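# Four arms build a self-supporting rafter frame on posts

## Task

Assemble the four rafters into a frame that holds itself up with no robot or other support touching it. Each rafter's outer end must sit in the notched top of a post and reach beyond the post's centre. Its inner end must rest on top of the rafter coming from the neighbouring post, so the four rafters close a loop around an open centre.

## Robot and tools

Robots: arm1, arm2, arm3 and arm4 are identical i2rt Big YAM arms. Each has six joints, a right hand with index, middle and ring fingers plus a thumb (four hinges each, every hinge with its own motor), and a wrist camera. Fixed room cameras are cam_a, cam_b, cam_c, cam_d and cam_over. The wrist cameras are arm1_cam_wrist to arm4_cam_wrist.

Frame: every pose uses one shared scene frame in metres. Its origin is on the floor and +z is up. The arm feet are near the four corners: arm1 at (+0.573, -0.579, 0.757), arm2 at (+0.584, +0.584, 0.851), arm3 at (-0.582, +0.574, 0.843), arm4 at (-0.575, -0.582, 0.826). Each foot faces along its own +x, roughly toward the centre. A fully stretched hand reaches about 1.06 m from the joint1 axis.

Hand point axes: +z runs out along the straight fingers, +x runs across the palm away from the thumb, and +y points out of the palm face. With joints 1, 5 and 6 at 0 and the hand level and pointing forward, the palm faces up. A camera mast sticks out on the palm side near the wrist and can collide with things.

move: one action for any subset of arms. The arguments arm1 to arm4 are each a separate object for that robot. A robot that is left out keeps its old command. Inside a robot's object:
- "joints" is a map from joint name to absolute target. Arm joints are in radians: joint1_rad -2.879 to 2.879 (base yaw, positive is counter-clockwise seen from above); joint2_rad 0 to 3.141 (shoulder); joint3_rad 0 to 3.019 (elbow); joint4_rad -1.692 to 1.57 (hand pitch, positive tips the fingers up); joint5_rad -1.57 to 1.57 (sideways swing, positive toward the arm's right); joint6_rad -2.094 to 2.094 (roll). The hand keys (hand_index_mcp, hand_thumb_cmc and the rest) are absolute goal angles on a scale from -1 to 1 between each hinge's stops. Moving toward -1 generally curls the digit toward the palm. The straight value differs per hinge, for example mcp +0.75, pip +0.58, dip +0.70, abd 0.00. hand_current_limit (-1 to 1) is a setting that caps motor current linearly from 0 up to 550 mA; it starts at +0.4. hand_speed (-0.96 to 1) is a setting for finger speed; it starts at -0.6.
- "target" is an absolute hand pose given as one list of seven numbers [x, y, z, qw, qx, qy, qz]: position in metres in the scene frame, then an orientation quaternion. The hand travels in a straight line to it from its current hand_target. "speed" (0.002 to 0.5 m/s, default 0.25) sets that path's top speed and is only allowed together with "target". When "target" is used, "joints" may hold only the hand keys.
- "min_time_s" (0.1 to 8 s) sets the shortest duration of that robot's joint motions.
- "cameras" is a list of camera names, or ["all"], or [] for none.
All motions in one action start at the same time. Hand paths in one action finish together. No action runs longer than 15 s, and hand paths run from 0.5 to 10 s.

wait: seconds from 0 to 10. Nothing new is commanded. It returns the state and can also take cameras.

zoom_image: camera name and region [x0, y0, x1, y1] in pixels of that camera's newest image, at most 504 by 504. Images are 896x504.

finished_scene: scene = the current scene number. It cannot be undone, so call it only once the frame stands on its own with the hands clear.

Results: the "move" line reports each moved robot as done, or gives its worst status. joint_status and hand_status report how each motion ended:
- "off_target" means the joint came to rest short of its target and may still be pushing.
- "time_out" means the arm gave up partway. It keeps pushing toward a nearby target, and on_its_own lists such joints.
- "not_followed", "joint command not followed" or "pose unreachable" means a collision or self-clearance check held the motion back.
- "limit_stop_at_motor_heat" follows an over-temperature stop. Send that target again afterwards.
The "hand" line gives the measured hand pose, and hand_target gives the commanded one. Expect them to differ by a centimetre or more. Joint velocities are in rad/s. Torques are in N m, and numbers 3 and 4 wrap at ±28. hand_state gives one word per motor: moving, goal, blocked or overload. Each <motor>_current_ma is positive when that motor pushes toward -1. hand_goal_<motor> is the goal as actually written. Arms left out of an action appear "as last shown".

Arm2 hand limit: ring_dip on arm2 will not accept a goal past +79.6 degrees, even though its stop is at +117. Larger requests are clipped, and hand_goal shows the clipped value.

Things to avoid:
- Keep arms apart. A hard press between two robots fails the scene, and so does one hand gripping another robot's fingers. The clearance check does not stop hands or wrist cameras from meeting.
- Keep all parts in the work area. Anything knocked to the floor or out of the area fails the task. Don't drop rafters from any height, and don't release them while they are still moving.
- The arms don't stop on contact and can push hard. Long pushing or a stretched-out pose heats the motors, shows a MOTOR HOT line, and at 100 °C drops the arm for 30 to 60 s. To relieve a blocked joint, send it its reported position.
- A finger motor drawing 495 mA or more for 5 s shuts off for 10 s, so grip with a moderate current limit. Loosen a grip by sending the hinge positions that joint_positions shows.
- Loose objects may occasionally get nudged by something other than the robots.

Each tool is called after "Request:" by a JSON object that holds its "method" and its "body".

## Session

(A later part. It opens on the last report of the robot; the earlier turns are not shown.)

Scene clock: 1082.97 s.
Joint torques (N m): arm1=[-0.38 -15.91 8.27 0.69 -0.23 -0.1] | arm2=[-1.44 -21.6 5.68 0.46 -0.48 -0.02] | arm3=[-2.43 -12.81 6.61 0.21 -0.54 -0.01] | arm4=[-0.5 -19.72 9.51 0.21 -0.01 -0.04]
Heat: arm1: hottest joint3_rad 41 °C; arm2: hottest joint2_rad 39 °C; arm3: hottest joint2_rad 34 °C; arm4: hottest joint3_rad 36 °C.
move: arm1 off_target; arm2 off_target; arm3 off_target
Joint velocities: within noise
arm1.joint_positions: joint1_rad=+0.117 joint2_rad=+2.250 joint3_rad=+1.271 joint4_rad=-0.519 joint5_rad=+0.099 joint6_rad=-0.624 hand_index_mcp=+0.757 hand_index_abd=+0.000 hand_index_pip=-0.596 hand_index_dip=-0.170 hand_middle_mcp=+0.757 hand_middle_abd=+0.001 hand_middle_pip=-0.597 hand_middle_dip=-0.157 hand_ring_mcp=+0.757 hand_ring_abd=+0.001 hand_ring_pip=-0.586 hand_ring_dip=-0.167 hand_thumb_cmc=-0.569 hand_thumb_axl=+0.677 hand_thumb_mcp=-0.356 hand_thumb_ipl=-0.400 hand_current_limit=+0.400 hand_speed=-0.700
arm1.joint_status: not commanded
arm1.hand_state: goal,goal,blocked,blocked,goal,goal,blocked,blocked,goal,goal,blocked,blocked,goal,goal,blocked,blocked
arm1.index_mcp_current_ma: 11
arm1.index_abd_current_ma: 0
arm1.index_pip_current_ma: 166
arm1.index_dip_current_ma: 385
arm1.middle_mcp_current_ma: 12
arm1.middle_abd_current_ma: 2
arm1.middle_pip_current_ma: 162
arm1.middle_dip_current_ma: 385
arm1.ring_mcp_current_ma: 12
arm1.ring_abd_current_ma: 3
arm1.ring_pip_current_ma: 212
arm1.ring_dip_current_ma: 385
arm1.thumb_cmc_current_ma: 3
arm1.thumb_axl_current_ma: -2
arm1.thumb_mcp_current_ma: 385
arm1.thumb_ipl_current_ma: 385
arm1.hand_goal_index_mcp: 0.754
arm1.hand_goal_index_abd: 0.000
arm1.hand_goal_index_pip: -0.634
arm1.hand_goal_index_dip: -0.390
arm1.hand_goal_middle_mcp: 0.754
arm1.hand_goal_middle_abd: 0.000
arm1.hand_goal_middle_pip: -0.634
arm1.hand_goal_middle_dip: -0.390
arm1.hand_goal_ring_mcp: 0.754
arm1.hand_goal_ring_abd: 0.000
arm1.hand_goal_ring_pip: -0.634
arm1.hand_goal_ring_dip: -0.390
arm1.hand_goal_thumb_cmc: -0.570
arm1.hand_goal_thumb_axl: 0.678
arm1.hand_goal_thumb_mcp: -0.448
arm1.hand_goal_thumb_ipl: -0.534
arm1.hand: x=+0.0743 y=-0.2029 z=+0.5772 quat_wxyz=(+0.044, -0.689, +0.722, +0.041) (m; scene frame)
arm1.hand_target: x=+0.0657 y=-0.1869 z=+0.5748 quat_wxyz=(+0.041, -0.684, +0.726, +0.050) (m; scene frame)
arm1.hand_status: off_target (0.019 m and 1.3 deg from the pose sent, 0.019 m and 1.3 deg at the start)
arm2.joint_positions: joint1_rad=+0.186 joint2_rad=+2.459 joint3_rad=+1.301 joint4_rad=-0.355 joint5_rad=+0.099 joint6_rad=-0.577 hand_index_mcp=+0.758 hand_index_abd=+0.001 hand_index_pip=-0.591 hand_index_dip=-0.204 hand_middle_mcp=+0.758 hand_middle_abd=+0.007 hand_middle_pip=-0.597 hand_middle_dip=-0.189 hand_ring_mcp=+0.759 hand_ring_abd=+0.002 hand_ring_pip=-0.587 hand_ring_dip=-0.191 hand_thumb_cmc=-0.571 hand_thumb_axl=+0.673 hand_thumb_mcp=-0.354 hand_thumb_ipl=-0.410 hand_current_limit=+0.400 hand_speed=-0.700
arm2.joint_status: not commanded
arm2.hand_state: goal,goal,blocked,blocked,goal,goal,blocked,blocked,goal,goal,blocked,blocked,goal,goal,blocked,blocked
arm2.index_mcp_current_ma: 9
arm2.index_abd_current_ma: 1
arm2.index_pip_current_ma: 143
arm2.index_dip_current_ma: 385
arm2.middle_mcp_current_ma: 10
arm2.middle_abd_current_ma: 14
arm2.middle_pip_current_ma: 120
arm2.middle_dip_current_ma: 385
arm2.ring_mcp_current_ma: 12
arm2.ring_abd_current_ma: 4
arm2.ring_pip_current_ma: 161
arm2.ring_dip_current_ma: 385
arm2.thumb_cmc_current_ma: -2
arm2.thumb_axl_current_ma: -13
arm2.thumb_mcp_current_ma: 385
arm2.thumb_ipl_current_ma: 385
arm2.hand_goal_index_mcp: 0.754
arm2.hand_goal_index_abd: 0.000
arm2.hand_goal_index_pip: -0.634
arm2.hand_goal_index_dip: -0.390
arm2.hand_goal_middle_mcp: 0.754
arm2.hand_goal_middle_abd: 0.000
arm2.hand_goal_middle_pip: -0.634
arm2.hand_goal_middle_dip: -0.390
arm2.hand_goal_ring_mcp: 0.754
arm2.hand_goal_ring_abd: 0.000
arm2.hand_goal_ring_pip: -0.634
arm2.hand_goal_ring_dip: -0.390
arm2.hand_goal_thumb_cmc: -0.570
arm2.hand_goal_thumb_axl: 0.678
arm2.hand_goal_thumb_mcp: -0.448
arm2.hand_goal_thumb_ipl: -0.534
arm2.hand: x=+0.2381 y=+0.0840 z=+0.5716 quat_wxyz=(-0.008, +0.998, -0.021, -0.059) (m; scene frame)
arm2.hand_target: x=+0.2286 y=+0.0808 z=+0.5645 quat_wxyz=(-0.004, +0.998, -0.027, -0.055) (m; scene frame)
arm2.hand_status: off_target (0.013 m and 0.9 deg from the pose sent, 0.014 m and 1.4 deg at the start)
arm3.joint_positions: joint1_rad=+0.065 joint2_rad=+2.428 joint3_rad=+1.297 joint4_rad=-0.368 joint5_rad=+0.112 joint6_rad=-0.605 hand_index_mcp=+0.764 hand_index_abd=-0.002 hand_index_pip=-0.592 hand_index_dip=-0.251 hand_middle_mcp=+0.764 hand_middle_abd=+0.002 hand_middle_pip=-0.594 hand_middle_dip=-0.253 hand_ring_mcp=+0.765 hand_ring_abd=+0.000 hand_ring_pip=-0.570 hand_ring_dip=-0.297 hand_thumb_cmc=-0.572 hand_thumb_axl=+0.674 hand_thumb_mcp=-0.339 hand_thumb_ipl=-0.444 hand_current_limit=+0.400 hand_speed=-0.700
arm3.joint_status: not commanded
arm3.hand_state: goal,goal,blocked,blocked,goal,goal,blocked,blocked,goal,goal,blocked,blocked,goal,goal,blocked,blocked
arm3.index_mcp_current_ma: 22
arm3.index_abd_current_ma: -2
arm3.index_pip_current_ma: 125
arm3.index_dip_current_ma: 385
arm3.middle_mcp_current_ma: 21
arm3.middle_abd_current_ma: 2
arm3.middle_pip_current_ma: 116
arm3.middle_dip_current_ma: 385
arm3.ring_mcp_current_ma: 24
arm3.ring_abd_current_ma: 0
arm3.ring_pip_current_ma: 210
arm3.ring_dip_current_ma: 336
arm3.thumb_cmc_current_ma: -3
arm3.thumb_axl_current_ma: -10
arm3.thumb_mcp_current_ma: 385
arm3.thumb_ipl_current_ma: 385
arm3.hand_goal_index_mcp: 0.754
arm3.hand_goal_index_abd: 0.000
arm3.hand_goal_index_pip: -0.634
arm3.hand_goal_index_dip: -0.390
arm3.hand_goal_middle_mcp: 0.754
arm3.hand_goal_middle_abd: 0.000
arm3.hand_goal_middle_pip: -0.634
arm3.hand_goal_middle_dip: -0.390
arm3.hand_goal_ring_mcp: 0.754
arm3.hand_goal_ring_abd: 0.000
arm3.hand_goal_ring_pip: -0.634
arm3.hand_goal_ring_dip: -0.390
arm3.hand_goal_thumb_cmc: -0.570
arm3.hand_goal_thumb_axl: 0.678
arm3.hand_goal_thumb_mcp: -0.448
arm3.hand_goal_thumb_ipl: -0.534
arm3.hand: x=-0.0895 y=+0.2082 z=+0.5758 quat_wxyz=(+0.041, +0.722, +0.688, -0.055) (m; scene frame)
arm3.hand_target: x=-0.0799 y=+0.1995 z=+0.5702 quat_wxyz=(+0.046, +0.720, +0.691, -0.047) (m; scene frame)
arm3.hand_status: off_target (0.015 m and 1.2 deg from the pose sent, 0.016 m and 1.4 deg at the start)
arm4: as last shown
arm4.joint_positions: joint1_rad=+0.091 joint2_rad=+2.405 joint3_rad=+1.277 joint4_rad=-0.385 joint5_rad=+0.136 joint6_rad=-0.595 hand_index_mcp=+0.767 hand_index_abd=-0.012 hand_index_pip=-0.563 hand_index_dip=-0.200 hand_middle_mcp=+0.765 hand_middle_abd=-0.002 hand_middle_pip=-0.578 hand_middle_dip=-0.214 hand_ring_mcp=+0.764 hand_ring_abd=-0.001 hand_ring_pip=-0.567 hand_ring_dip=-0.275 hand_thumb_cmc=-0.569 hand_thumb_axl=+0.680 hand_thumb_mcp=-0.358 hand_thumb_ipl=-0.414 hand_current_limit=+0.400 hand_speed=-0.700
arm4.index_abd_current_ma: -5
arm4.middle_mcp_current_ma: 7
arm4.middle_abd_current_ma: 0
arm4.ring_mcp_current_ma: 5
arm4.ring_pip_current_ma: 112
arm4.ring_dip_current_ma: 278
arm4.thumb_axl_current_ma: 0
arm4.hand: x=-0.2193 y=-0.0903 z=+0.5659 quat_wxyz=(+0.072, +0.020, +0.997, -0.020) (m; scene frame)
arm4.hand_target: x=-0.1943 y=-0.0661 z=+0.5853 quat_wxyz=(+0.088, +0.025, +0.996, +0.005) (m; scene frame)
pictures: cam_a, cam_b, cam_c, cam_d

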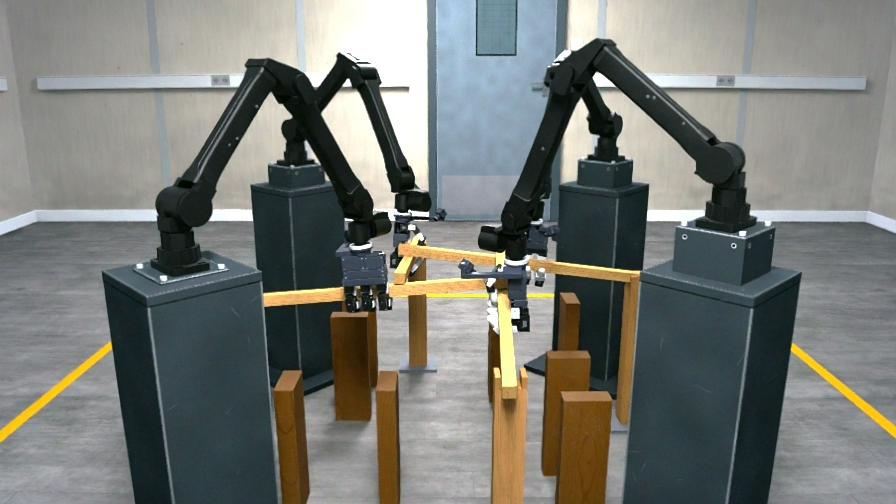

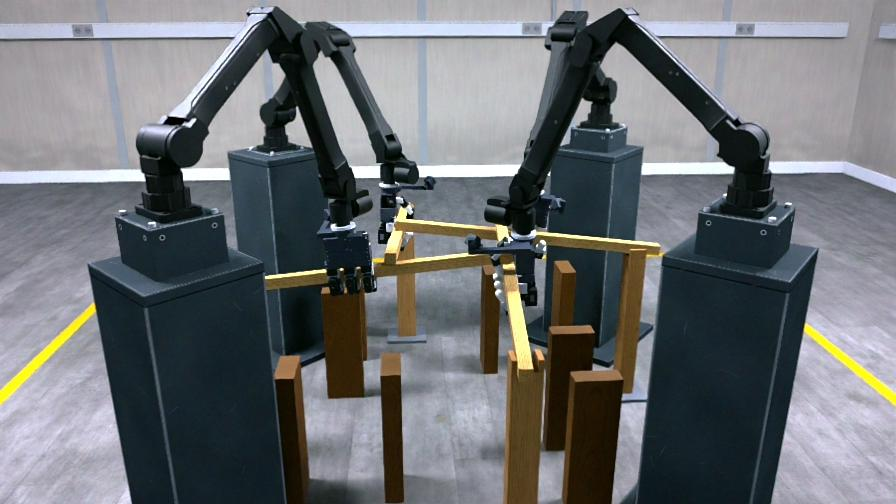

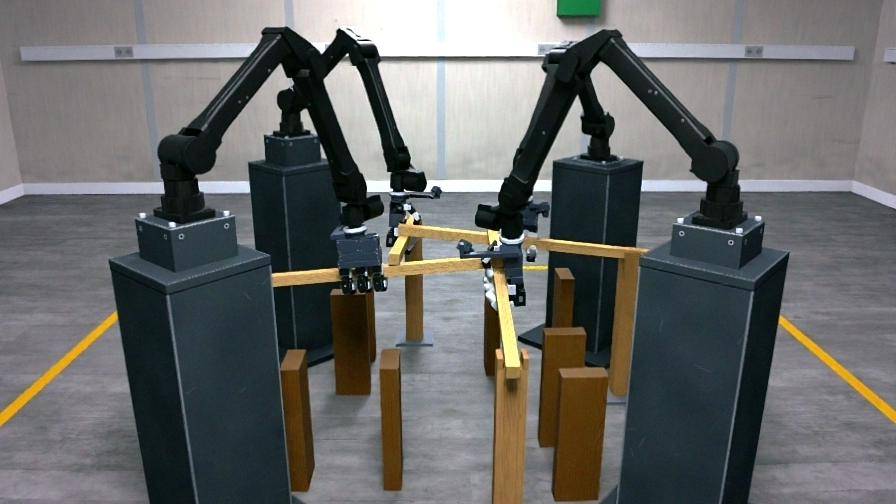

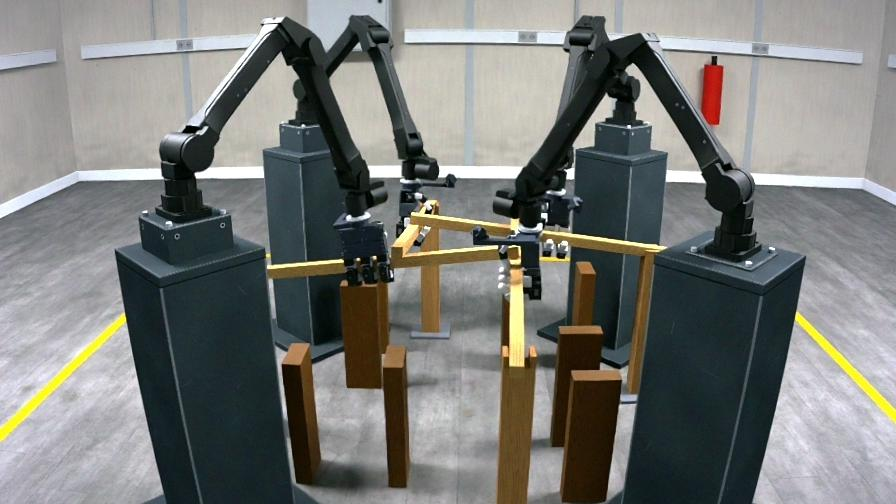

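Request:
{"method": "move", "body": {"arm1": {"joints":{"hand_thumb_mcp":0.0,"hand_thumb_ipl":-0.1}}, "arm2": {"joints":{"hand_thumb_mcp":0.0,"hand_thumb_ipl":-0.1}}, "arm3": {"joints":{"hand_thumb_mcp":0.0,"hand_thumb_ipl":-0.1}}, "arm4": {"joints":{"hand_thumb_mcp":0.0,"hand_thumb_ipl":-0.1}}, "cameras": ["cam_a","cam_b","cam_c","cam_d"]}}

Request:
{"method": "zoom_image", "body": {"camera": "cam_a", "region": [470, 320, 550, 420]}}

Request:
{"method": "zoom_image", "body": {"camera": "cam_b", "region": [480, 300, 560, 400]}}

Request:
{"method": "zoom_image", "body": {"camera": "cam_d", "region": [380, 180, 480, 270]}}

Request:
{"method": "zoom_image", "body": {"camera": "cam_c", "region": [370, 180, 470, 270]}}

Request:
{"method": "zoom_image", "body": {"camera": "cam_b", "region": [370, 180, 470, 270]}}

Request:
{"method": "zoom_image", "body": {"camera": "cam_a", "region": [380, 210, 480, 300]}}

Scene clock: 1096.47 s.
Joint torques (N m): arm1=[-0.73 -15.44 8.18 0.76 -0.28 -0.04] | arm2=[-1.26 -21.71 5.61 0.54 -0.3 -0.01] | arm3=[-2.2 -13.04 6.42 0.27 -0.09 0.03] | arm4=[-0.62 -19.55 9.52 0.23 -0.03 -0.02]
Heat: arm1: hottest joint3_rad 40 °C; arm2: hottest joint2_rad 40 °C; arm3: hottest joint2_rad 33 °C; arm4: hottest joint3_rad 37 °C.
move: arm1 done; arm2 done; arm3 done; arm4 done
Joint velocities: within noise
arm1.joint_positions: joint1_rad=+0.117 joint2_rad=+2.250 joint3_rad=+1.271 joint4_rad=-0.519 joint5_rad=+0.099 joint6_rad=-0.624 hand_index_mcp=+0.753 hand_index_abd=+0.000 hand_index_pip=-0.594 hand_index_dip=-0.173 hand_middle_mcp=+0.754 hand_middle_abd=+0.001 hand_middle_pip=-0.597 hand_middle_dip=-0.157 hand_ring_mcp=+0.754 hand_ring_abd=+0.001 hand_ring_pip=-0.586 hand_ring_dip=-0.167 hand_thumb_cmc=-0.571 hand_thumb_axl=+0.675 hand_thumb_mcp=-0.010 hand_thumb_ipl=-0.103 hand_current_limit=+0.400 hand_speed=-0.700
arm1.joint_status: all done
arm1.hand_state: goal,goal,blocked,blocked,goal,goal,blocked,blocked,goal,goal,blocked,blocked,goal,goal,goal,goal
arm1.index_mcp_current_ma: -3
arm1.index_abd_current_ma: 0
arm1.index_pip_current_ma: 173
arm1.index_dip_current_ma: 385
arm1.middle_mcp_current_ma: -1
arm1.middle_abd_current_ma: 2
arm1.middle_pip_current_ma: 162
arm1.middle_dip_current_ma: 385
arm1.ring_mcp_current_ma: 1
arm1.ring_abd_current_ma: 3
arm1.ring_pip_current_ma: 212
arm1.ring_dip_current_ma: 385
arm1.thumb_cmc_current_ma: -4
arm1.thumb_axl_current_ma: -13
arm1.thumb_mcp_current_ma: -53
arm1.thumb_ipl_current_ma: -15
arm1.hand_goal_index_mcp: 0.754
arm1.hand_goal_index_abd: 0.000
arm1.hand_goal_index_pip: -0.634
arm1.hand_goal_index_dip: -0.390
arm1.hand_goal_middle_mcp: 0.754
arm1.hand_goal_middle_abd: 0.000
arm1.hand_goal_middle_pip: -0.634
arm1.hand_goal_middle_dip: -0.390
arm1.hand_goal_ring_mcp: 0.754
arm1.hand_goal_ring_abd: 0.000
arm1.hand_goal_ring_pip: -0.634
arm1.hand_goal_ring_dip: -0.390
arm1.hand_goal_thumb_cmc: -0.570
arm1.hand_goal_thumb_axl: 0.678
arm1.hand_goal_thumb_mcp: 0.000
arm1.hand_goal_thumb_ipl: -0.100
arm1.hand: x=+0.0745 y=-0.2027 z=+0.5772 quat_wxyz=(+0.044, -0.689, +0.722, +0.041) (m; scene frame)
arm1.hand_target: x=+0.0658 y=-0.1867 z=+0.5749 quat_wxyz=(+0.041, -0.684, +0.726, +0.051) (m; scene frame)
arm1.hand_status: not commanded
arm2.joint_positions: joint1_rad=+0.184 joint2_rad=+2.460 joint3_rad=+1.302 joint4_rad=-0.357 joint5_rad=+0.094 joint6_rad=-0.578 hand_index_mcp=+0.754 hand_index_abd=+0.001 hand_index_pip=-0.587 hand_index_dip=-0.218 hand_middle_mcp=+0.755 hand_middle_abd=+0.007 hand_middle_pip=-0.596 hand_middle_dip=-0.191 hand_ring_mcp=+0.757 hand_ring_abd=+0.005 hand_ring_pip=-0.584 hand_ring_dip=-0.193 hand_thumb_cmc=-0.573 hand_thumb_axl=+0.675 hand_thumb_mcp=-0.009 hand_thumb_ipl=-0.103 hand_current_limit=+0.400 hand_speed=-0.700
arm2.joint_status: all done
arm2.hand_state: goal,goal,blocked,blocked,goal,goal,blocked,blocked,goal,goal,blocked,blocked,goal,goal,goal,goal
arm2.index_mcp_current_ma: -1
arm2.index_abd_current_ma: 1
arm2.index_pip_current_ma: 160
arm2.index_dip_current_ma: 385
arm2.middle_mcp_current_ma: 1
arm2.middle_abd_current_ma: 14
arm2.middle_pip_current_ma: 123
arm2.middle_dip_current_ma: 385
arm2.ring_mcp_current_ma: 7
arm2.ring_abd_current_ma: 10
arm2.ring_pip_current_ma: 171
arm2.ring_dip_current_ma: 385
arm2.thumb_cmc_current_ma: -7
arm2.thumb_axl_current_ma: -6
arm2.thumb_mcp_current_ma: -29
arm2.thumb_ipl_current_ma: -8
arm2.hand_goal_index_mcp: 0.754
arm2.hand_goal_index_abd: 0.000
arm2.hand_goal_index_pip: -0.634
arm2.hand_goal_index_dip: -0.390
arm2.hand_goal_middle_mcp: 0.754
arm2.hand_goal_middle_abd: 0.000
arm2.hand_goal_middle_pip: -0.634
arm2.hand_goal_middle_dip: -0.390
arm2.hand_goal_ring_mcp: 0.754
arm2.hand_goal_ring_abd: 0.000
arm2.hand_goal_ring_pip: -0.634
arm2.hand_goal_ring_dip: -0.390
arm2.hand_goal_thumb_cmc: -0.570
arm2.hand_goal_thumb_axl: 0.678
arm2.hand_goal_thumb_mcp: 0.000
arm2.hand_goal_thumb_ipl: -0.100
arm2.hand: x=+0.2379 y=+0.0844 z=+0.5710 quat_wxyz=(-0.007, +0.998, -0.022, -0.057) (m; scene frame)
arm2.hand_target: x=+0.2287 y=+0.0810 z=+0.5643 quat_wxyz=(-0.004, +0.998, -0.027, -0.055) (m; scene frame)
arm2.hand_status: not commanded
arm3.joint_positions: joint1_rad=+0.063 joint2_rad=+2.431 joint3_rad=+1.299 joint4_rad=-0.370 joint5_rad=+0.101 joint6_rad=-0.609 hand_index_mcp=+0.757 hand_index_abd=-0.002 hand_index_pip=-0.585 hand_index_dip=-0.286 hand_middle_mcp=+0.757 hand_middle_abd=+0.002 hand_middle_pip=-0.594 hand_middle_dip=-0.267 hand_ring_mcp=+0.759 hand_ring_abd=+0.000 hand_ring_pip=-0.570 hand_ring_dip=-0.298 hand_thumb_cmc=-0.574 hand_thumb_axl=+0.675 hand_thumb_mcp=-0.009 hand_thumb_ipl=-0.103 hand_current_limit=+0.400 hand_speed=-0.700
arm3.joint_status: all done
arm3.hand_state: goal,goal,blocked,blocked,goal,goal,blocked,blocked,goal,goal,blocked,blocked,goal,goal,goal,goal
arm3.index_mcp_current_ma: 5
arm3.index_abd_current_ma: -2
arm3.index_pip_current_ma: 148
arm3.index_dip_current_ma: 385
arm3.middle_mcp_current_ma: 5
arm3.middle_abd_current_ma: 2
arm3.middle_pip_current_ma: 116
arm3.middle_dip_current_ma: 385
arm3.ring_mcp_current_ma: 9
arm3.ring_abd_current_ma: 0
arm3.ring_pip_current_ma: 210
arm3.ring_dip_current_ma: 332
arm3.thumb_cmc_current_ma: -7
arm3.thumb_axl_current_ma: -6
arm3.thumb_mcp_current_ma: -26
arm3.thumb_ipl_current_ma: -8
arm3.hand_goal_index_mcp: 0.754
arm3.hand_goal_index_abd: 0.000
arm3.hand_goal_index_pip: -0.634
arm3.hand_goal_index_dip: -0.390
arm3.hand_goal_middle_mcp: 0.754
arm3.hand_goal_middle_abd: 0.000
arm3.hand_goal_middle_pip: -0.634
arm3.hand_goal_middle_dip: -0.390
arm3.hand_goal_ring_mcp: 0.754
arm3.hand_goal_ring_abd: 0.000
arm3.hand_goal_ring_pip: -0.634
arm3.hand_goal_ring_dip: -0.390
arm3.hand_goal_thumb_cmc: -0.570
arm3.hand_goal_thumb_axl: 0.678
arm3.hand_goal_thumb_mcp: 0.000
arm3.hand_goal_thumb_ipl: -0.100
arm3.on_its_own: hand_index_dip moved -0.035 toward your old target -0.391
arm3.hand: x=-0.0890 y=+0.2089 z=+0.5746 quat_wxyz=(+0.039, +0.722, +0.689, -0.050) (m; scene frame)
arm3.hand_target: x=-0.0800 y=+0.1994 z=+0.5701 quat_wxyz=(+0.045, +0.720, +0.691, -0.047) (m; scene frame)
arm3.hand_status: not commanded
arm4.joint_positions: joint1_rad=+0.090 joint2_rad=+2.405 joint3_rad=+1.277 joint4_rad=-0.385 joint5_rad=+0.136 joint6_rad=-0.596 hand_index_mcp=+0.767 hand_index_abd=-0.012 hand_index_pip=-0.559 hand_index_dip=-0.206 hand_middle_mcp=+0.766 hand_middle_abd=-0.002 hand_middle_pip=-0.573 hand_middle_dip=-0.219 hand_ring_mcp=+0.766 hand_ring_abd=-0.001 hand_ring_pip=-0.563 hand_ring_dip=-0.278 hand_thumb_cmc=-0.569 hand_thumb_axl=+0.680 hand_thumb_mcp=-0.008 hand_thumb_ipl=-0.103 hand_current_limit=+0.400 hand_speed=-0.700
arm4.joint_status: all done
arm4.hand_state: goal,goal,blocked,blocked,goal,goal,blocked,blocked,goal,goal,blocked,blocked,goal,goal,goal,goal
arm4.index_mcp_current_ma: 8
arm4.index_abd_current_ma: -5
arm4.index_pip_current_ma: 136
arm4.index_dip_current_ma: 385
arm4.middle_mcp_current_ma: 8
arm4.middle_abd_current_ma: 0
arm4.middle_pip_current_ma: 96
arm4.middle_dip_current_ma: 385
arm4.ring_mcp_current_ma: 7
arm4.ring_abd_current_ma: 0
arm4.ring_pip_current_ma: 124
arm4.ring_dip_current_ma: 266
arm4.thumb_cmc_current_ma: 0
arm4.thumb_axl_current_ma: 0
arm4.thumb_mcp_current_ma: -5
arm4.thumb_ipl_current_ma: -1
arm4.hand_goal_index_mcp: 0.754
arm4.hand_goal_index_abd: 0.000
arm4.hand_goal_index_pip: -0.634
arm4.hand_goal_index_dip: -0.390
arm4.hand_goal_middle_mcp: 0.754
arm4.hand_goal_middle_abd: 0.000
arm4.hand_goal_middle_pip: -0.634
arm4.hand_goal_middle_dip: -0.390
arm4.hand_goal_ring_mcp: 0.754
arm4.hand_goal_ring_abd: 0.000
arm4.hand_goal_ring_pip: -0.634
arm4.hand_goal_ring_dip: -0.390
arm4.hand_goal_thumb_cmc: -0.570
arm4.hand_goal_thumb_axl: 0.678
arm4.hand_goal_thumb_mcp: 0.000
arm4.hand_goal_thumb_ipl: -0.100
arm4.hand: x=-0.2189 y=-0.0906 z=+0.5659 quat_wxyz=(+0.072, +0.020, +0.997, -0.020) (m; scene frame)
arm4.hand_target: x=-0.1941 y=-0.0662 z=+0.5853 quat_wxyz=(+0.088, +0.025, +0.996, +0.005) (m; scene frame)
arm4.hand_status: not commanded
pictures: cam_a, cam_b, cam_c, cam_d

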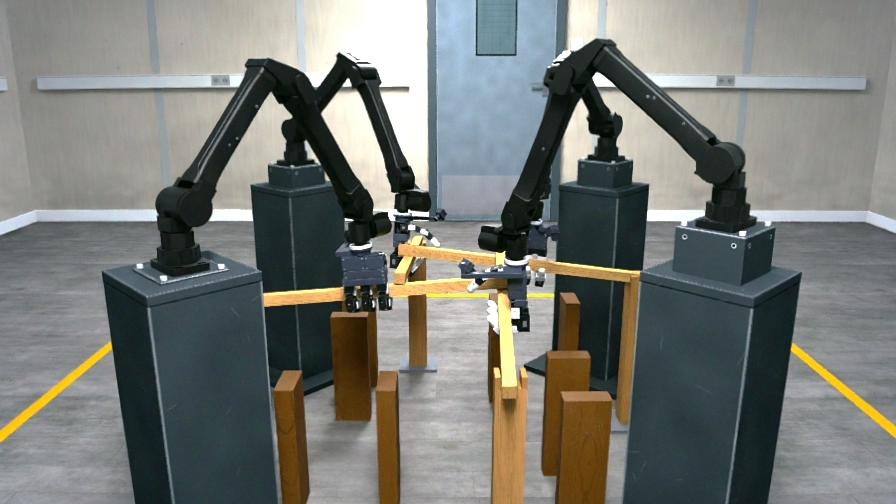

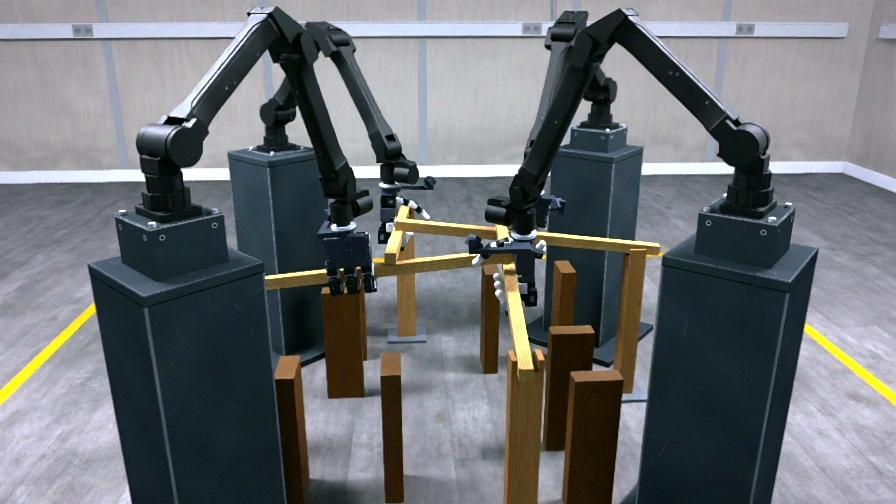

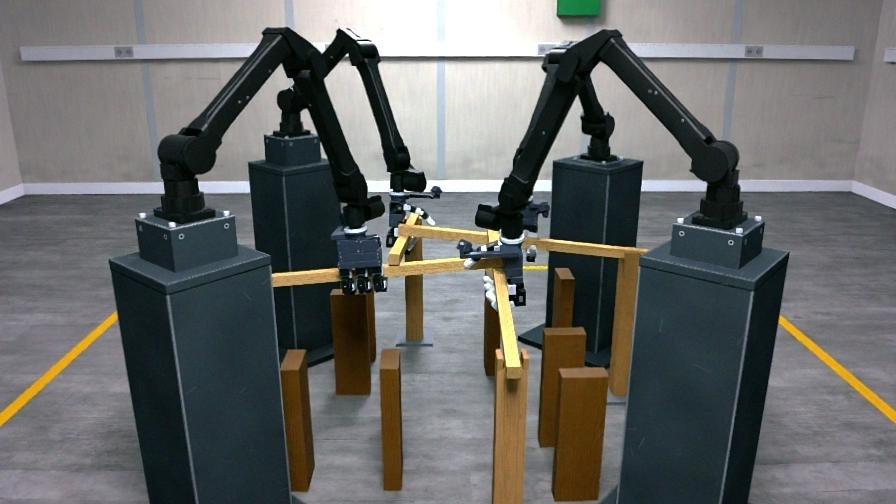

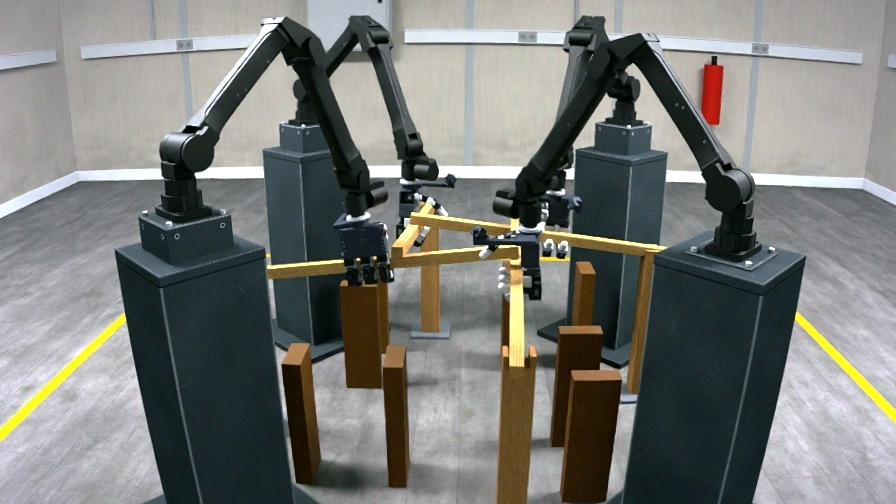

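Scaled by 5.040.

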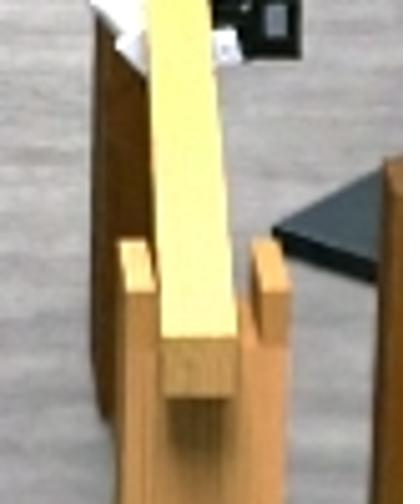

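Scaled by 5.040.

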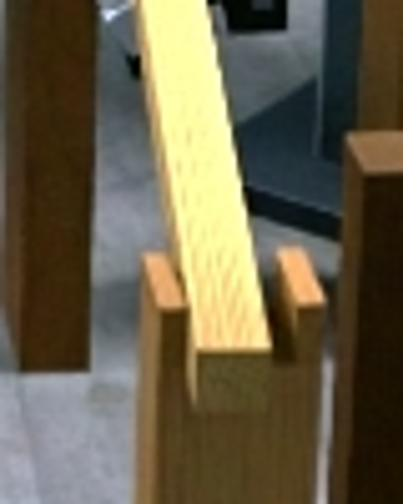

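Scaled by 5.040.

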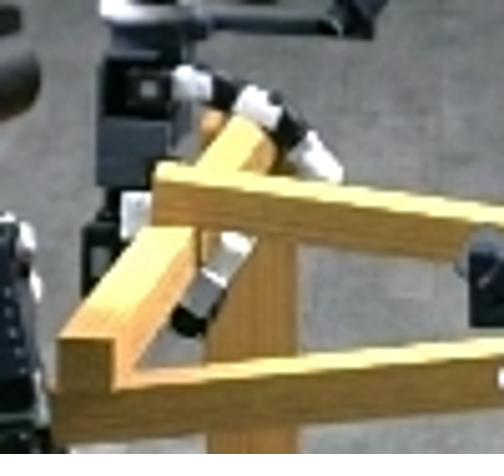

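Scaled by 5.040.

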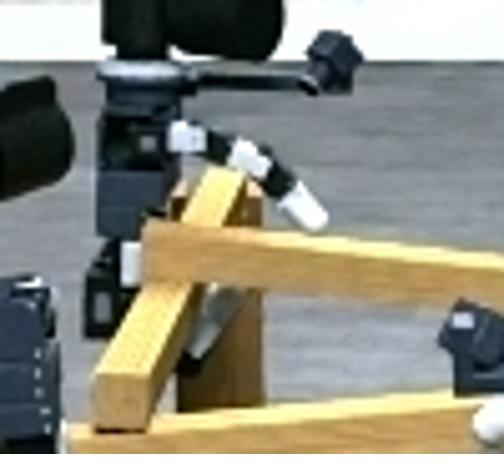

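Scaled by 5.040.

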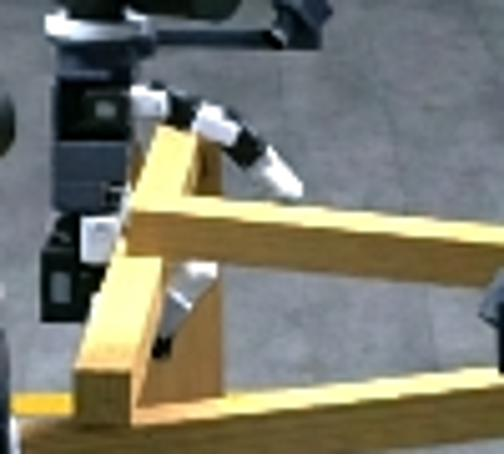

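Scaled by 5.040.

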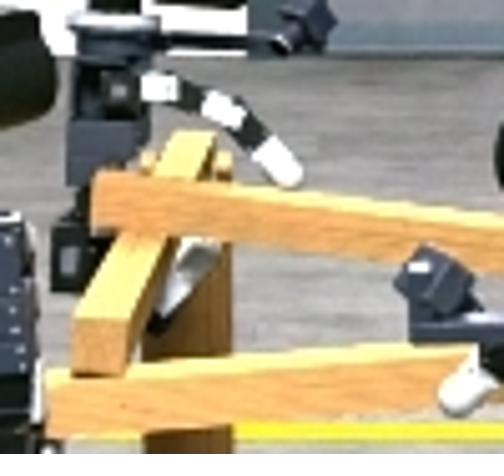

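Request:
{"method": "move", "body": {"arm1": {"joints":{"hand_speed":-0.85,"hand_thumb_mcp":0.226,"hand_thumb_ipl":0.168,"hand_index_dip":0.3,"hand_middle_dip":0.3,"hand_ring_dip":0.3}}, "arm2": {"joints":{"hand_speed":-0.85,"hand_thumb_mcp":0.226,"hand_thumb_ipl":0.168,"hand_index_dip":0.3,"hand_middle_dip":0.3,"hand_ring_dip":0.3}}, "arm3": {"joints":{"hand_speed":-0.85,"hand_thumb_mcp":0.226,"hand_thumb_ipl":0.168,"hand_index_dip":0.3,"hand_middle_dip":0.3,"hand_ring_dip":0.3}}, "arm4": {"joints":{"hand_speed":-0.85,"hand_thumb_mcp":0.226,"hand_thumb_ipl":0.168,"hand_index_dip":0.3,"hand_middle_dip":0.3,"hand_ring_dip":0.3}}, "cameras": ["cam_a","cam_b","cam_c","cam_d"]}}

Request:
{"method": "zoom_image", "body": {"camera": "cam_d", "region": [340, 180, 480, 300]}}

Request:
{"method": "zoom_image", "body": {"camera": "cam_c", "region": [340, 180, 480, 300]}}

Request:
{"method": "zoom_image", "body": {"camera": "cam_b", "region": [340, 180, 480, 300]}}

Request:
{"method": "zoom_image", "body": {"camera": "cam_a", "region": [340, 210, 480, 330]}}

Scene clock: 1110.13 s.
Joint torques (N m): arm1=[-0.21 -16.03 7.83 0.68 -0.28 -0.11] | arm2=[-0.91 -21.95 5.42 0.62 -0.17 0] | arm3=[-2.08 -13.27 6.24 0.28 -0.09 0.04] | arm4=[-0.21 -19.72 9.44 0.38 0.12 -0.01]
Heat: arm1: hottest joint3_rad 40 °C; arm2: hottest joint2_rad 40 °C; arm3: hottest joint3_rad 34 °C; arm4: hottest joint3_rad 38 °C.
move: arm1 done; arm2 done; arm3 done; arm4 done
Joint velocities: within noise
arm1.joint_positions: joint1_rad=+0.114 joint2_rad=+2.258 joint3_rad=+1.278 joint4_rad=-0.519 joint5_rad=+0.099 joint6_rad=-0.624 hand_index_mcp=+0.753 hand_index_abd=+0.000 hand_index_pip=-0.627 hand_index_dip=+0.298 hand_middle_mcp=+0.754 hand_middle_abd=+0.001 hand_middle_pip=-0.627 hand_middle_dip=+0.298 hand_ring_mcp=+0.756 hand_ring_abd=+0.001 hand_ring_pip=-0.626 hand_ring_dip=+0.298 hand_thumb_cmc=-0.571 hand_thumb_axl=+0.675 hand_thumb_mcp=+0.215 hand_thumb_ipl=+0.164 hand_current_limit=+0.400 hand_speed=-0.850
arm1.joint_status: all done
arm1.hand_state: goal,goal,goal,goal,goal,goal,goal,goal,goal,goal,goal,goal,goal,goal,goal,goal
arm1.index_mcp_current_ma: -2
arm1.index_abd_current_ma: 0
arm1.index_pip_current_ma: 26
arm1.index_dip_current_ma: -8
arm1.middle_mcp_current_ma: 0
arm1.middle_abd_current_ma: 2
arm1.middle_pip_current_ma: 25
arm1.middle_dip_current_ma: -9
arm1.ring_mcp_current_ma: 7
arm1.ring_abd_current_ma: 3
arm1.ring_pip_current_ma: 30
arm1.ring_dip_current_ma: -8
arm1.thumb_cmc_current_ma: -4
arm1.thumb_axl_current_ma: -11
arm1.thumb_mcp_current_ma: -60
arm1.thumb_ipl_current_ma: -20
arm1.hand_goal_index_mcp: 0.754
arm1.hand_goal_index_abd: 0.000
arm1.hand_goal_index_pip: -0.634
arm1.hand_goal_index_dip: 0.300
arm1.hand_goal_middle_mcp: 0.754
arm1.hand_goal_middle_abd: 0.000
arm1.hand_goal_middle_pip: -0.634
arm1.hand_goal_middle_dip: 0.300
arm1.hand_goal_ring_mcp: 0.754
arm1.hand_goal_ring_abd: 0.000
arm1.hand_goal_ring_pip: -0.634
arm1.hand_goal_ring_dip: 0.300
arm1.hand_goal_thumb_cmc: -0.570
arm1.hand_goal_thumb_axl: 0.678
arm1.hand_goal_thumb_mcp: 0.226
arm1.hand_goal_thumb_ipl: 0.168
arm1.on_its_own: hand_index_pip moved -0.033 to your old target -0.634; hand_middle_pip moved -0.031 to your old target -0.634; hand_ring_pip moved -0.040 to your old target -0.634
arm1.hand: x=+0.0741 y=-0.2000 z=+0.5750 quat_wxyz=(+0.044, -0.688, +0.723, +0.041) (m; scene frame)
arm1.hand_target: x=+0.0659 y=-0.1869 z=+0.5747 quat_wxyz=(+0.041, -0.684, +0.726, +0.050) (m; scene frame)
arm1.hand_status: not commanded
arm2.joint_positions: joint1_rad=+0.180 joint2_rad=+2.462 joint3_rad=+1.304 joint4_rad=-0.358 joint5_rad=+0.091 joint6_rad=-0.579 hand_index_mcp=+0.754 hand_index_abd=+0.001 hand_index_pip=-0.626 hand_index_dip=+0.297 hand_middle_mcp=+0.755 hand_middle_abd=+0.003 hand_middle_pip=-0.628 hand_middle_dip=+0.298 hand_ring_mcp=+0.758 hand_ring_abd=+0.003 hand_ring_pip=-0.626 hand_ring_dip=+0.298 hand_thumb_cmc=-0.573 hand_thumb_axl=+0.676 hand_thumb_mcp=+0.216 hand_thumb_ipl=+0.164 hand_current_limit=+0.400 hand_speed=-0.850
arm2.joint_status: all done
arm2.hand_state: goal,goal,goal,goal,goal,goal,goal,goal,goal,goal,goal,goal,goal,goal,goal,goal
arm2.index_mcp_current_ma: -1
arm2.index_abd_current_ma: 1
arm2.index_pip_current_ma: 19
arm2.index_dip_current_ma: -5
arm2.middle_mcp_current_ma: 2
arm2.middle_abd_current_ma: 4
arm2.middle_pip_current_ma: 15
arm2.middle_dip_current_ma: -4
arm2.ring_mcp_current_ma: 10
arm2.ring_abd_current_ma: 5
arm2.ring_pip_current_ma: 19
arm2.ring_dip_current_ma: -5
arm2.thumb_cmc_current_ma: -7
arm2.thumb_axl_current_ma: -5
arm2.thumb_mcp_current_ma: -34
arm2.thumb_ipl_current_ma: -11
arm2.hand_goal_index_mcp: 0.754
arm2.hand_goal_index_abd: 0.000
arm2.hand_goal_index_pip: -0.634
arm2.hand_goal_index_dip: 0.300
arm2.hand_goal_middle_mcp: 0.754
arm2.hand_goal_middle_abd: 0.000
arm2.hand_goal_middle_pip: -0.634
arm2.hand_goal_middle_dip: 0.300
arm2.hand_goal_ring_mcp: 0.754
arm2.hand_goal_ring_abd: 0.000
arm2.hand_goal_ring_pip: -0.634
arm2.hand_goal_ring_dip: 0.300
arm2.hand_goal_thumb_cmc: -0.570
arm2.hand_goal_thumb_axl: 0.678
arm2.hand_goal_thumb_mcp: 0.226
arm2.hand_goal_thumb_ipl: 0.168
arm2.on_its_own: hand_index_pip moved -0.039 to your old target -0.634; hand_middle_pip moved -0.032 to your old target -0.634; hand_ring_pip moved -0.042 to your old target -0.634
arm2.hand: x=+0.2361 y=+0.0851 z=+0.5705 quat_wxyz=(-0.007, +0.998, -0.023, -0.055) (m; scene frame)
arm2.hand_target: x=+0.2288 y=+0.0810 z=+0.5643 quat_wxyz=(-0.004, +0.998, -0.027, -0.055) (m; scene frame)
arm2.hand_status: not commanded
arm3.joint_positions: joint1_rad=+0.061 joint2_rad=+2.434 joint3_rad=+1.302 joint4_rad=-0.370 joint5_rad=+0.101 joint6_rad=-0.610 hand_index_mcp=+0.756 hand_index_abd=-0.002 hand_index_pip=-0.627 hand_index_dip=+0.297 hand_middle_mcp=+0.755 hand_middle_abd=+0.002 hand_middle_pip=-0.627 hand_middle_dip=+0.297 hand_ring_mcp=+0.758 hand_ring_abd=+0.000 hand_ring_pip=-0.626 hand_ring_dip=+0.297 hand_thumb_cmc=-0.574 hand_thumb_axl=+0.675 hand_thumb_mcp=+0.216 hand_thumb_ipl=+0.164 hand_current_limit=+0.400 hand_speed=-0.850
arm3.joint_status: all done
arm3.hand_state: goal,goal,goal,goal,goal,goal,goal,goal,goal,goal,goal,goal,goal,goal,goal,goal
arm3.index_mcp_current_ma: 2
arm3.index_abd_current_ma: -2
arm3.index_pip_current_ma: 14
arm3.index_dip_current_ma: -4
arm3.middle_mcp_current_ma: 1
arm3.middle_abd_current_ma: 2
arm3.middle_pip_current_ma: 12
arm3.middle_dip_current_ma: -4
arm3.ring_mcp_current_ma: 8
arm3.ring_abd_current_ma: 0
arm3.ring_pip_current_ma: 17
arm3.ring_dip_current_ma: -4
arm3.thumb_cmc_current_ma: -7
arm3.thumb_axl_current_ma: -5
arm3.thumb_mcp_current_ma: -30
arm3.thumb_ipl_current_ma: -10
arm3.hand_goal_index_mcp: 0.754
arm3.hand_goal_index_abd: 0.000
arm3.hand_goal_index_pip: -0.634
arm3.hand_goal_index_dip: 0.300
arm3.hand_goal_middle_mcp: 0.754
arm3.hand_goal_middle_abd: 0.000
arm3.hand_goal_middle_pip: -0.634
arm3.hand_goal_middle_dip: 0.300
arm3.hand_goal_ring_mcp: 0.754
arm3.hand_goal_ring_abd: 0.000
arm3.hand_goal_ring_pip: -0.634
arm3.hand_goal_ring_dip: 0.300
arm3.hand_goal_thumb_cmc: -0.570
arm3.hand_goal_thumb_axl: 0.678
arm3.hand_goal_thumb_mcp: 0.226
arm3.hand_goal_thumb_ipl: 0.168
arm3.on_its_own: hand_index_pip moved -0.041 to your old target -0.634; hand_middle_pip moved -0.033 to your old target -0.634; hand_ring_pip moved -0.056 to your old target -0.634
arm3.hand: x=-0.0892 y=+0.2079 z=+0.5737 quat_wxyz=(+0.039, +0.722, +0.689, -0.050) (m; scene frame)
arm3.hand_target: x=-0.0799 y=+0.1994 z=+0.5703 quat_wxyz=(+0.046, +0.720, +0.691, -0.047) (m; scene frame)
arm3.hand_status: not commanded
arm4.joint_positions: joint1_rad=+0.087 joint2_rad=+2.405 joint3_rad=+1.277 joint4_rad=-0.388 joint5_rad=+0.131 joint6_rad=-0.597 hand_index_mcp=+0.766 hand_index_abd=-0.011 hand_index_pip=-0.610 hand_index_dip=+0.298 hand_middle_mcp=+0.766 hand_middle_abd=-0.002 hand_middle_pip=-0.627 hand_middle_dip=+0.298 hand_ring_mcp=+0.766 hand_ring_abd=-0.001 hand_ring_pip=-0.626 hand_ring_dip=+0.298 hand_thumb_cmc=-0.569 hand_thumb_axl=+0.680 hand_thumb_mcp=+0.217 hand_thumb_ipl=+0.164 hand_current_limit=+0.400 hand_speed=-0.850
arm4.joint_status: all done
arm4.hand_state: goal,goal,blocked,goal,goal,goal,goal,goal,goal,goal,goal,goal,goal,goal,goal,goal
arm4.index_mcp_current_ma: 7
arm4.index_abd_current_ma: -4
arm4.index_pip_current_ma: 20
arm4.index_dip_current_ma: 0
arm4.middle_mcp_current_ma: 7
arm4.middle_abd_current_ma: 0
arm4.middle_pip_current_ma: 2
arm4.middle_dip_current_ma: 0
arm4.ring_mcp_current_ma: 7
arm4.ring_abd_current_ma: 0
arm4.ring_pip_current_ma: 3
arm4.ring_dip_current_ma: 0
arm4.thumb_cmc_current_ma: 0
arm4.thumb_axl_current_ma: 0
arm4.thumb_mcp_current_ma: -6
arm4.thumb_ipl_current_ma: -2
arm4.hand_goal_index_mcp: 0.754
arm4.hand_goal_index_abd: 0.000
arm4.hand_goal_index_pip: -0.634
arm4.hand_goal_index_dip: 0.300
arm4.hand_goal_middle_mcp: 0.754
arm4.hand_goal_middle_abd: 0.000
arm4.hand_goal_middle_pip: -0.634
arm4.hand_goal_middle_dip: 0.300
arm4.hand_goal_ring_mcp: 0.754
arm4.hand_goal_ring_abd: 0.000
arm4.hand_goal_ring_pip: -0.634
arm4.hand_goal_ring_dip: 0.300
arm4.hand_goal_thumb_cmc: -0.570
arm4.hand_goal_thumb_axl: 0.678
arm4.hand_goal_thumb_mcp: 0.226
arm4.hand_goal_thumb_ipl: 0.168
arm4.on_its_own: hand_index_pip moved -0.051 toward your old target -0.634; hand_middle_pip moved -0.054 to your old target -0.634; hand_ring_pip moved -0.063 to your old target -0.634
arm4.hand: x=-0.2185 y=-0.0913 z=+0.5658 quat_wxyz=(+0.069, +0.021, +0.997, -0.020) (m; scene frame)
arm4.hand_target: x=-0.1942 y=-0.0661 z=+0.5853 quat_wxyz=(+0.088, +0.025, +0.996, +0.005) (m; scene frame)
arm4.hand_status: not commanded
pictures: cam_a, cam_b, cam_c, cam_d

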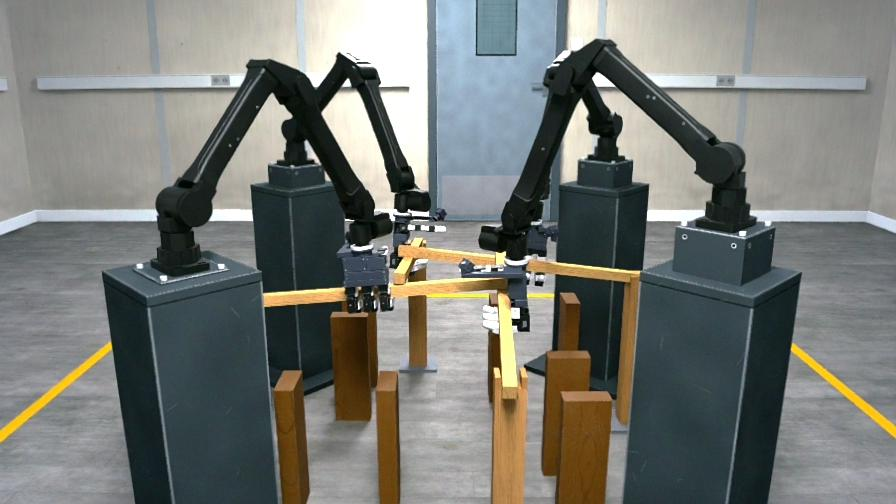

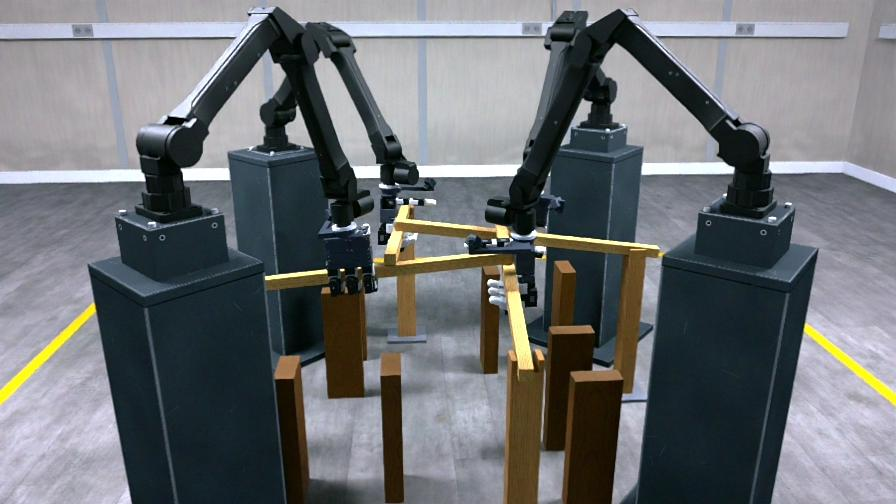

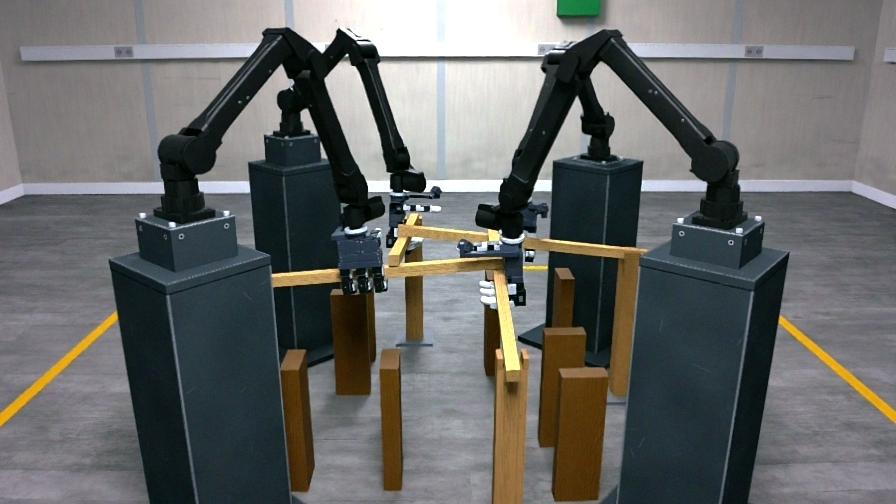

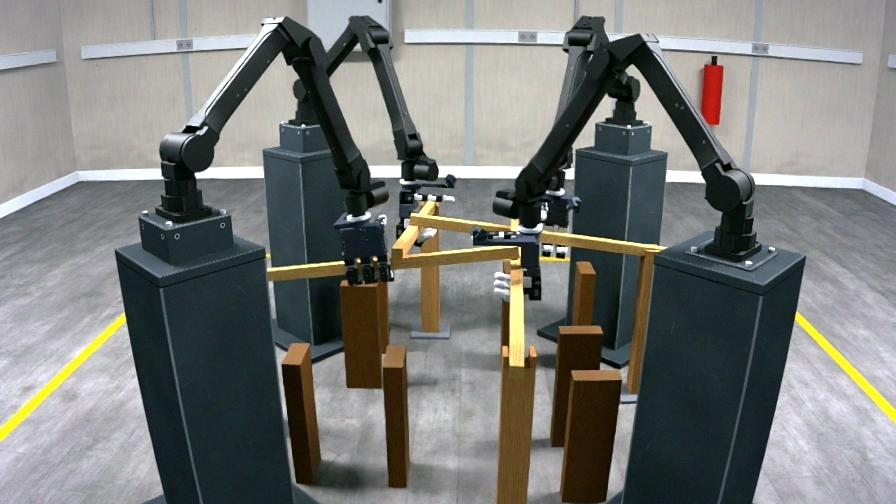

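Scaled by 3.600.

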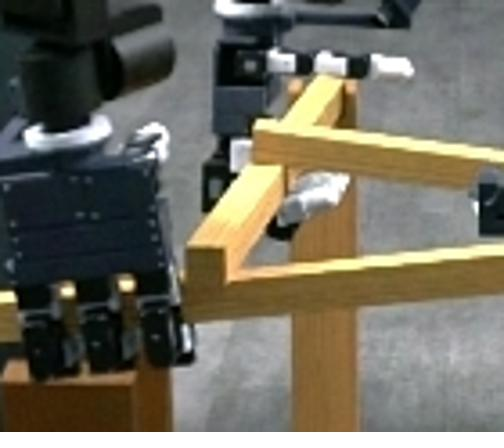

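Scaled by 3.600.

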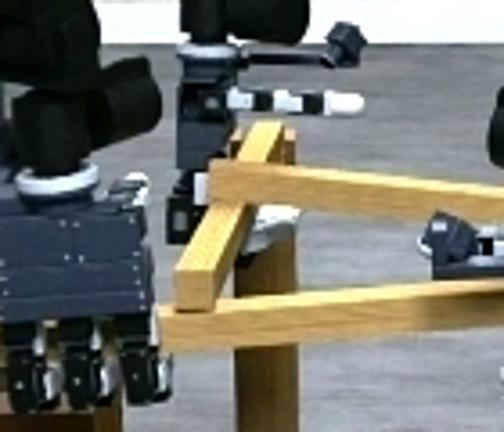

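Scaled by 3.600.

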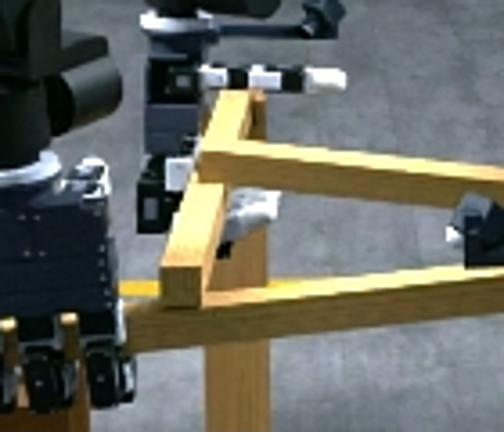

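Scaled by 3.600.

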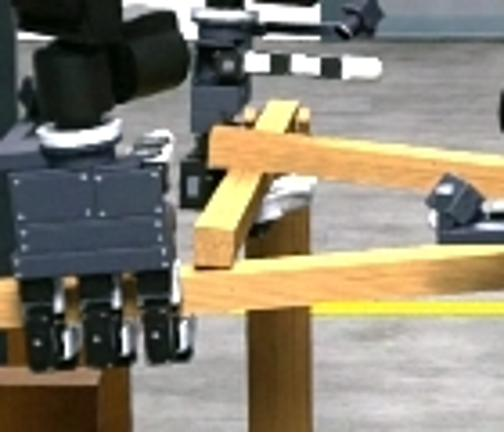

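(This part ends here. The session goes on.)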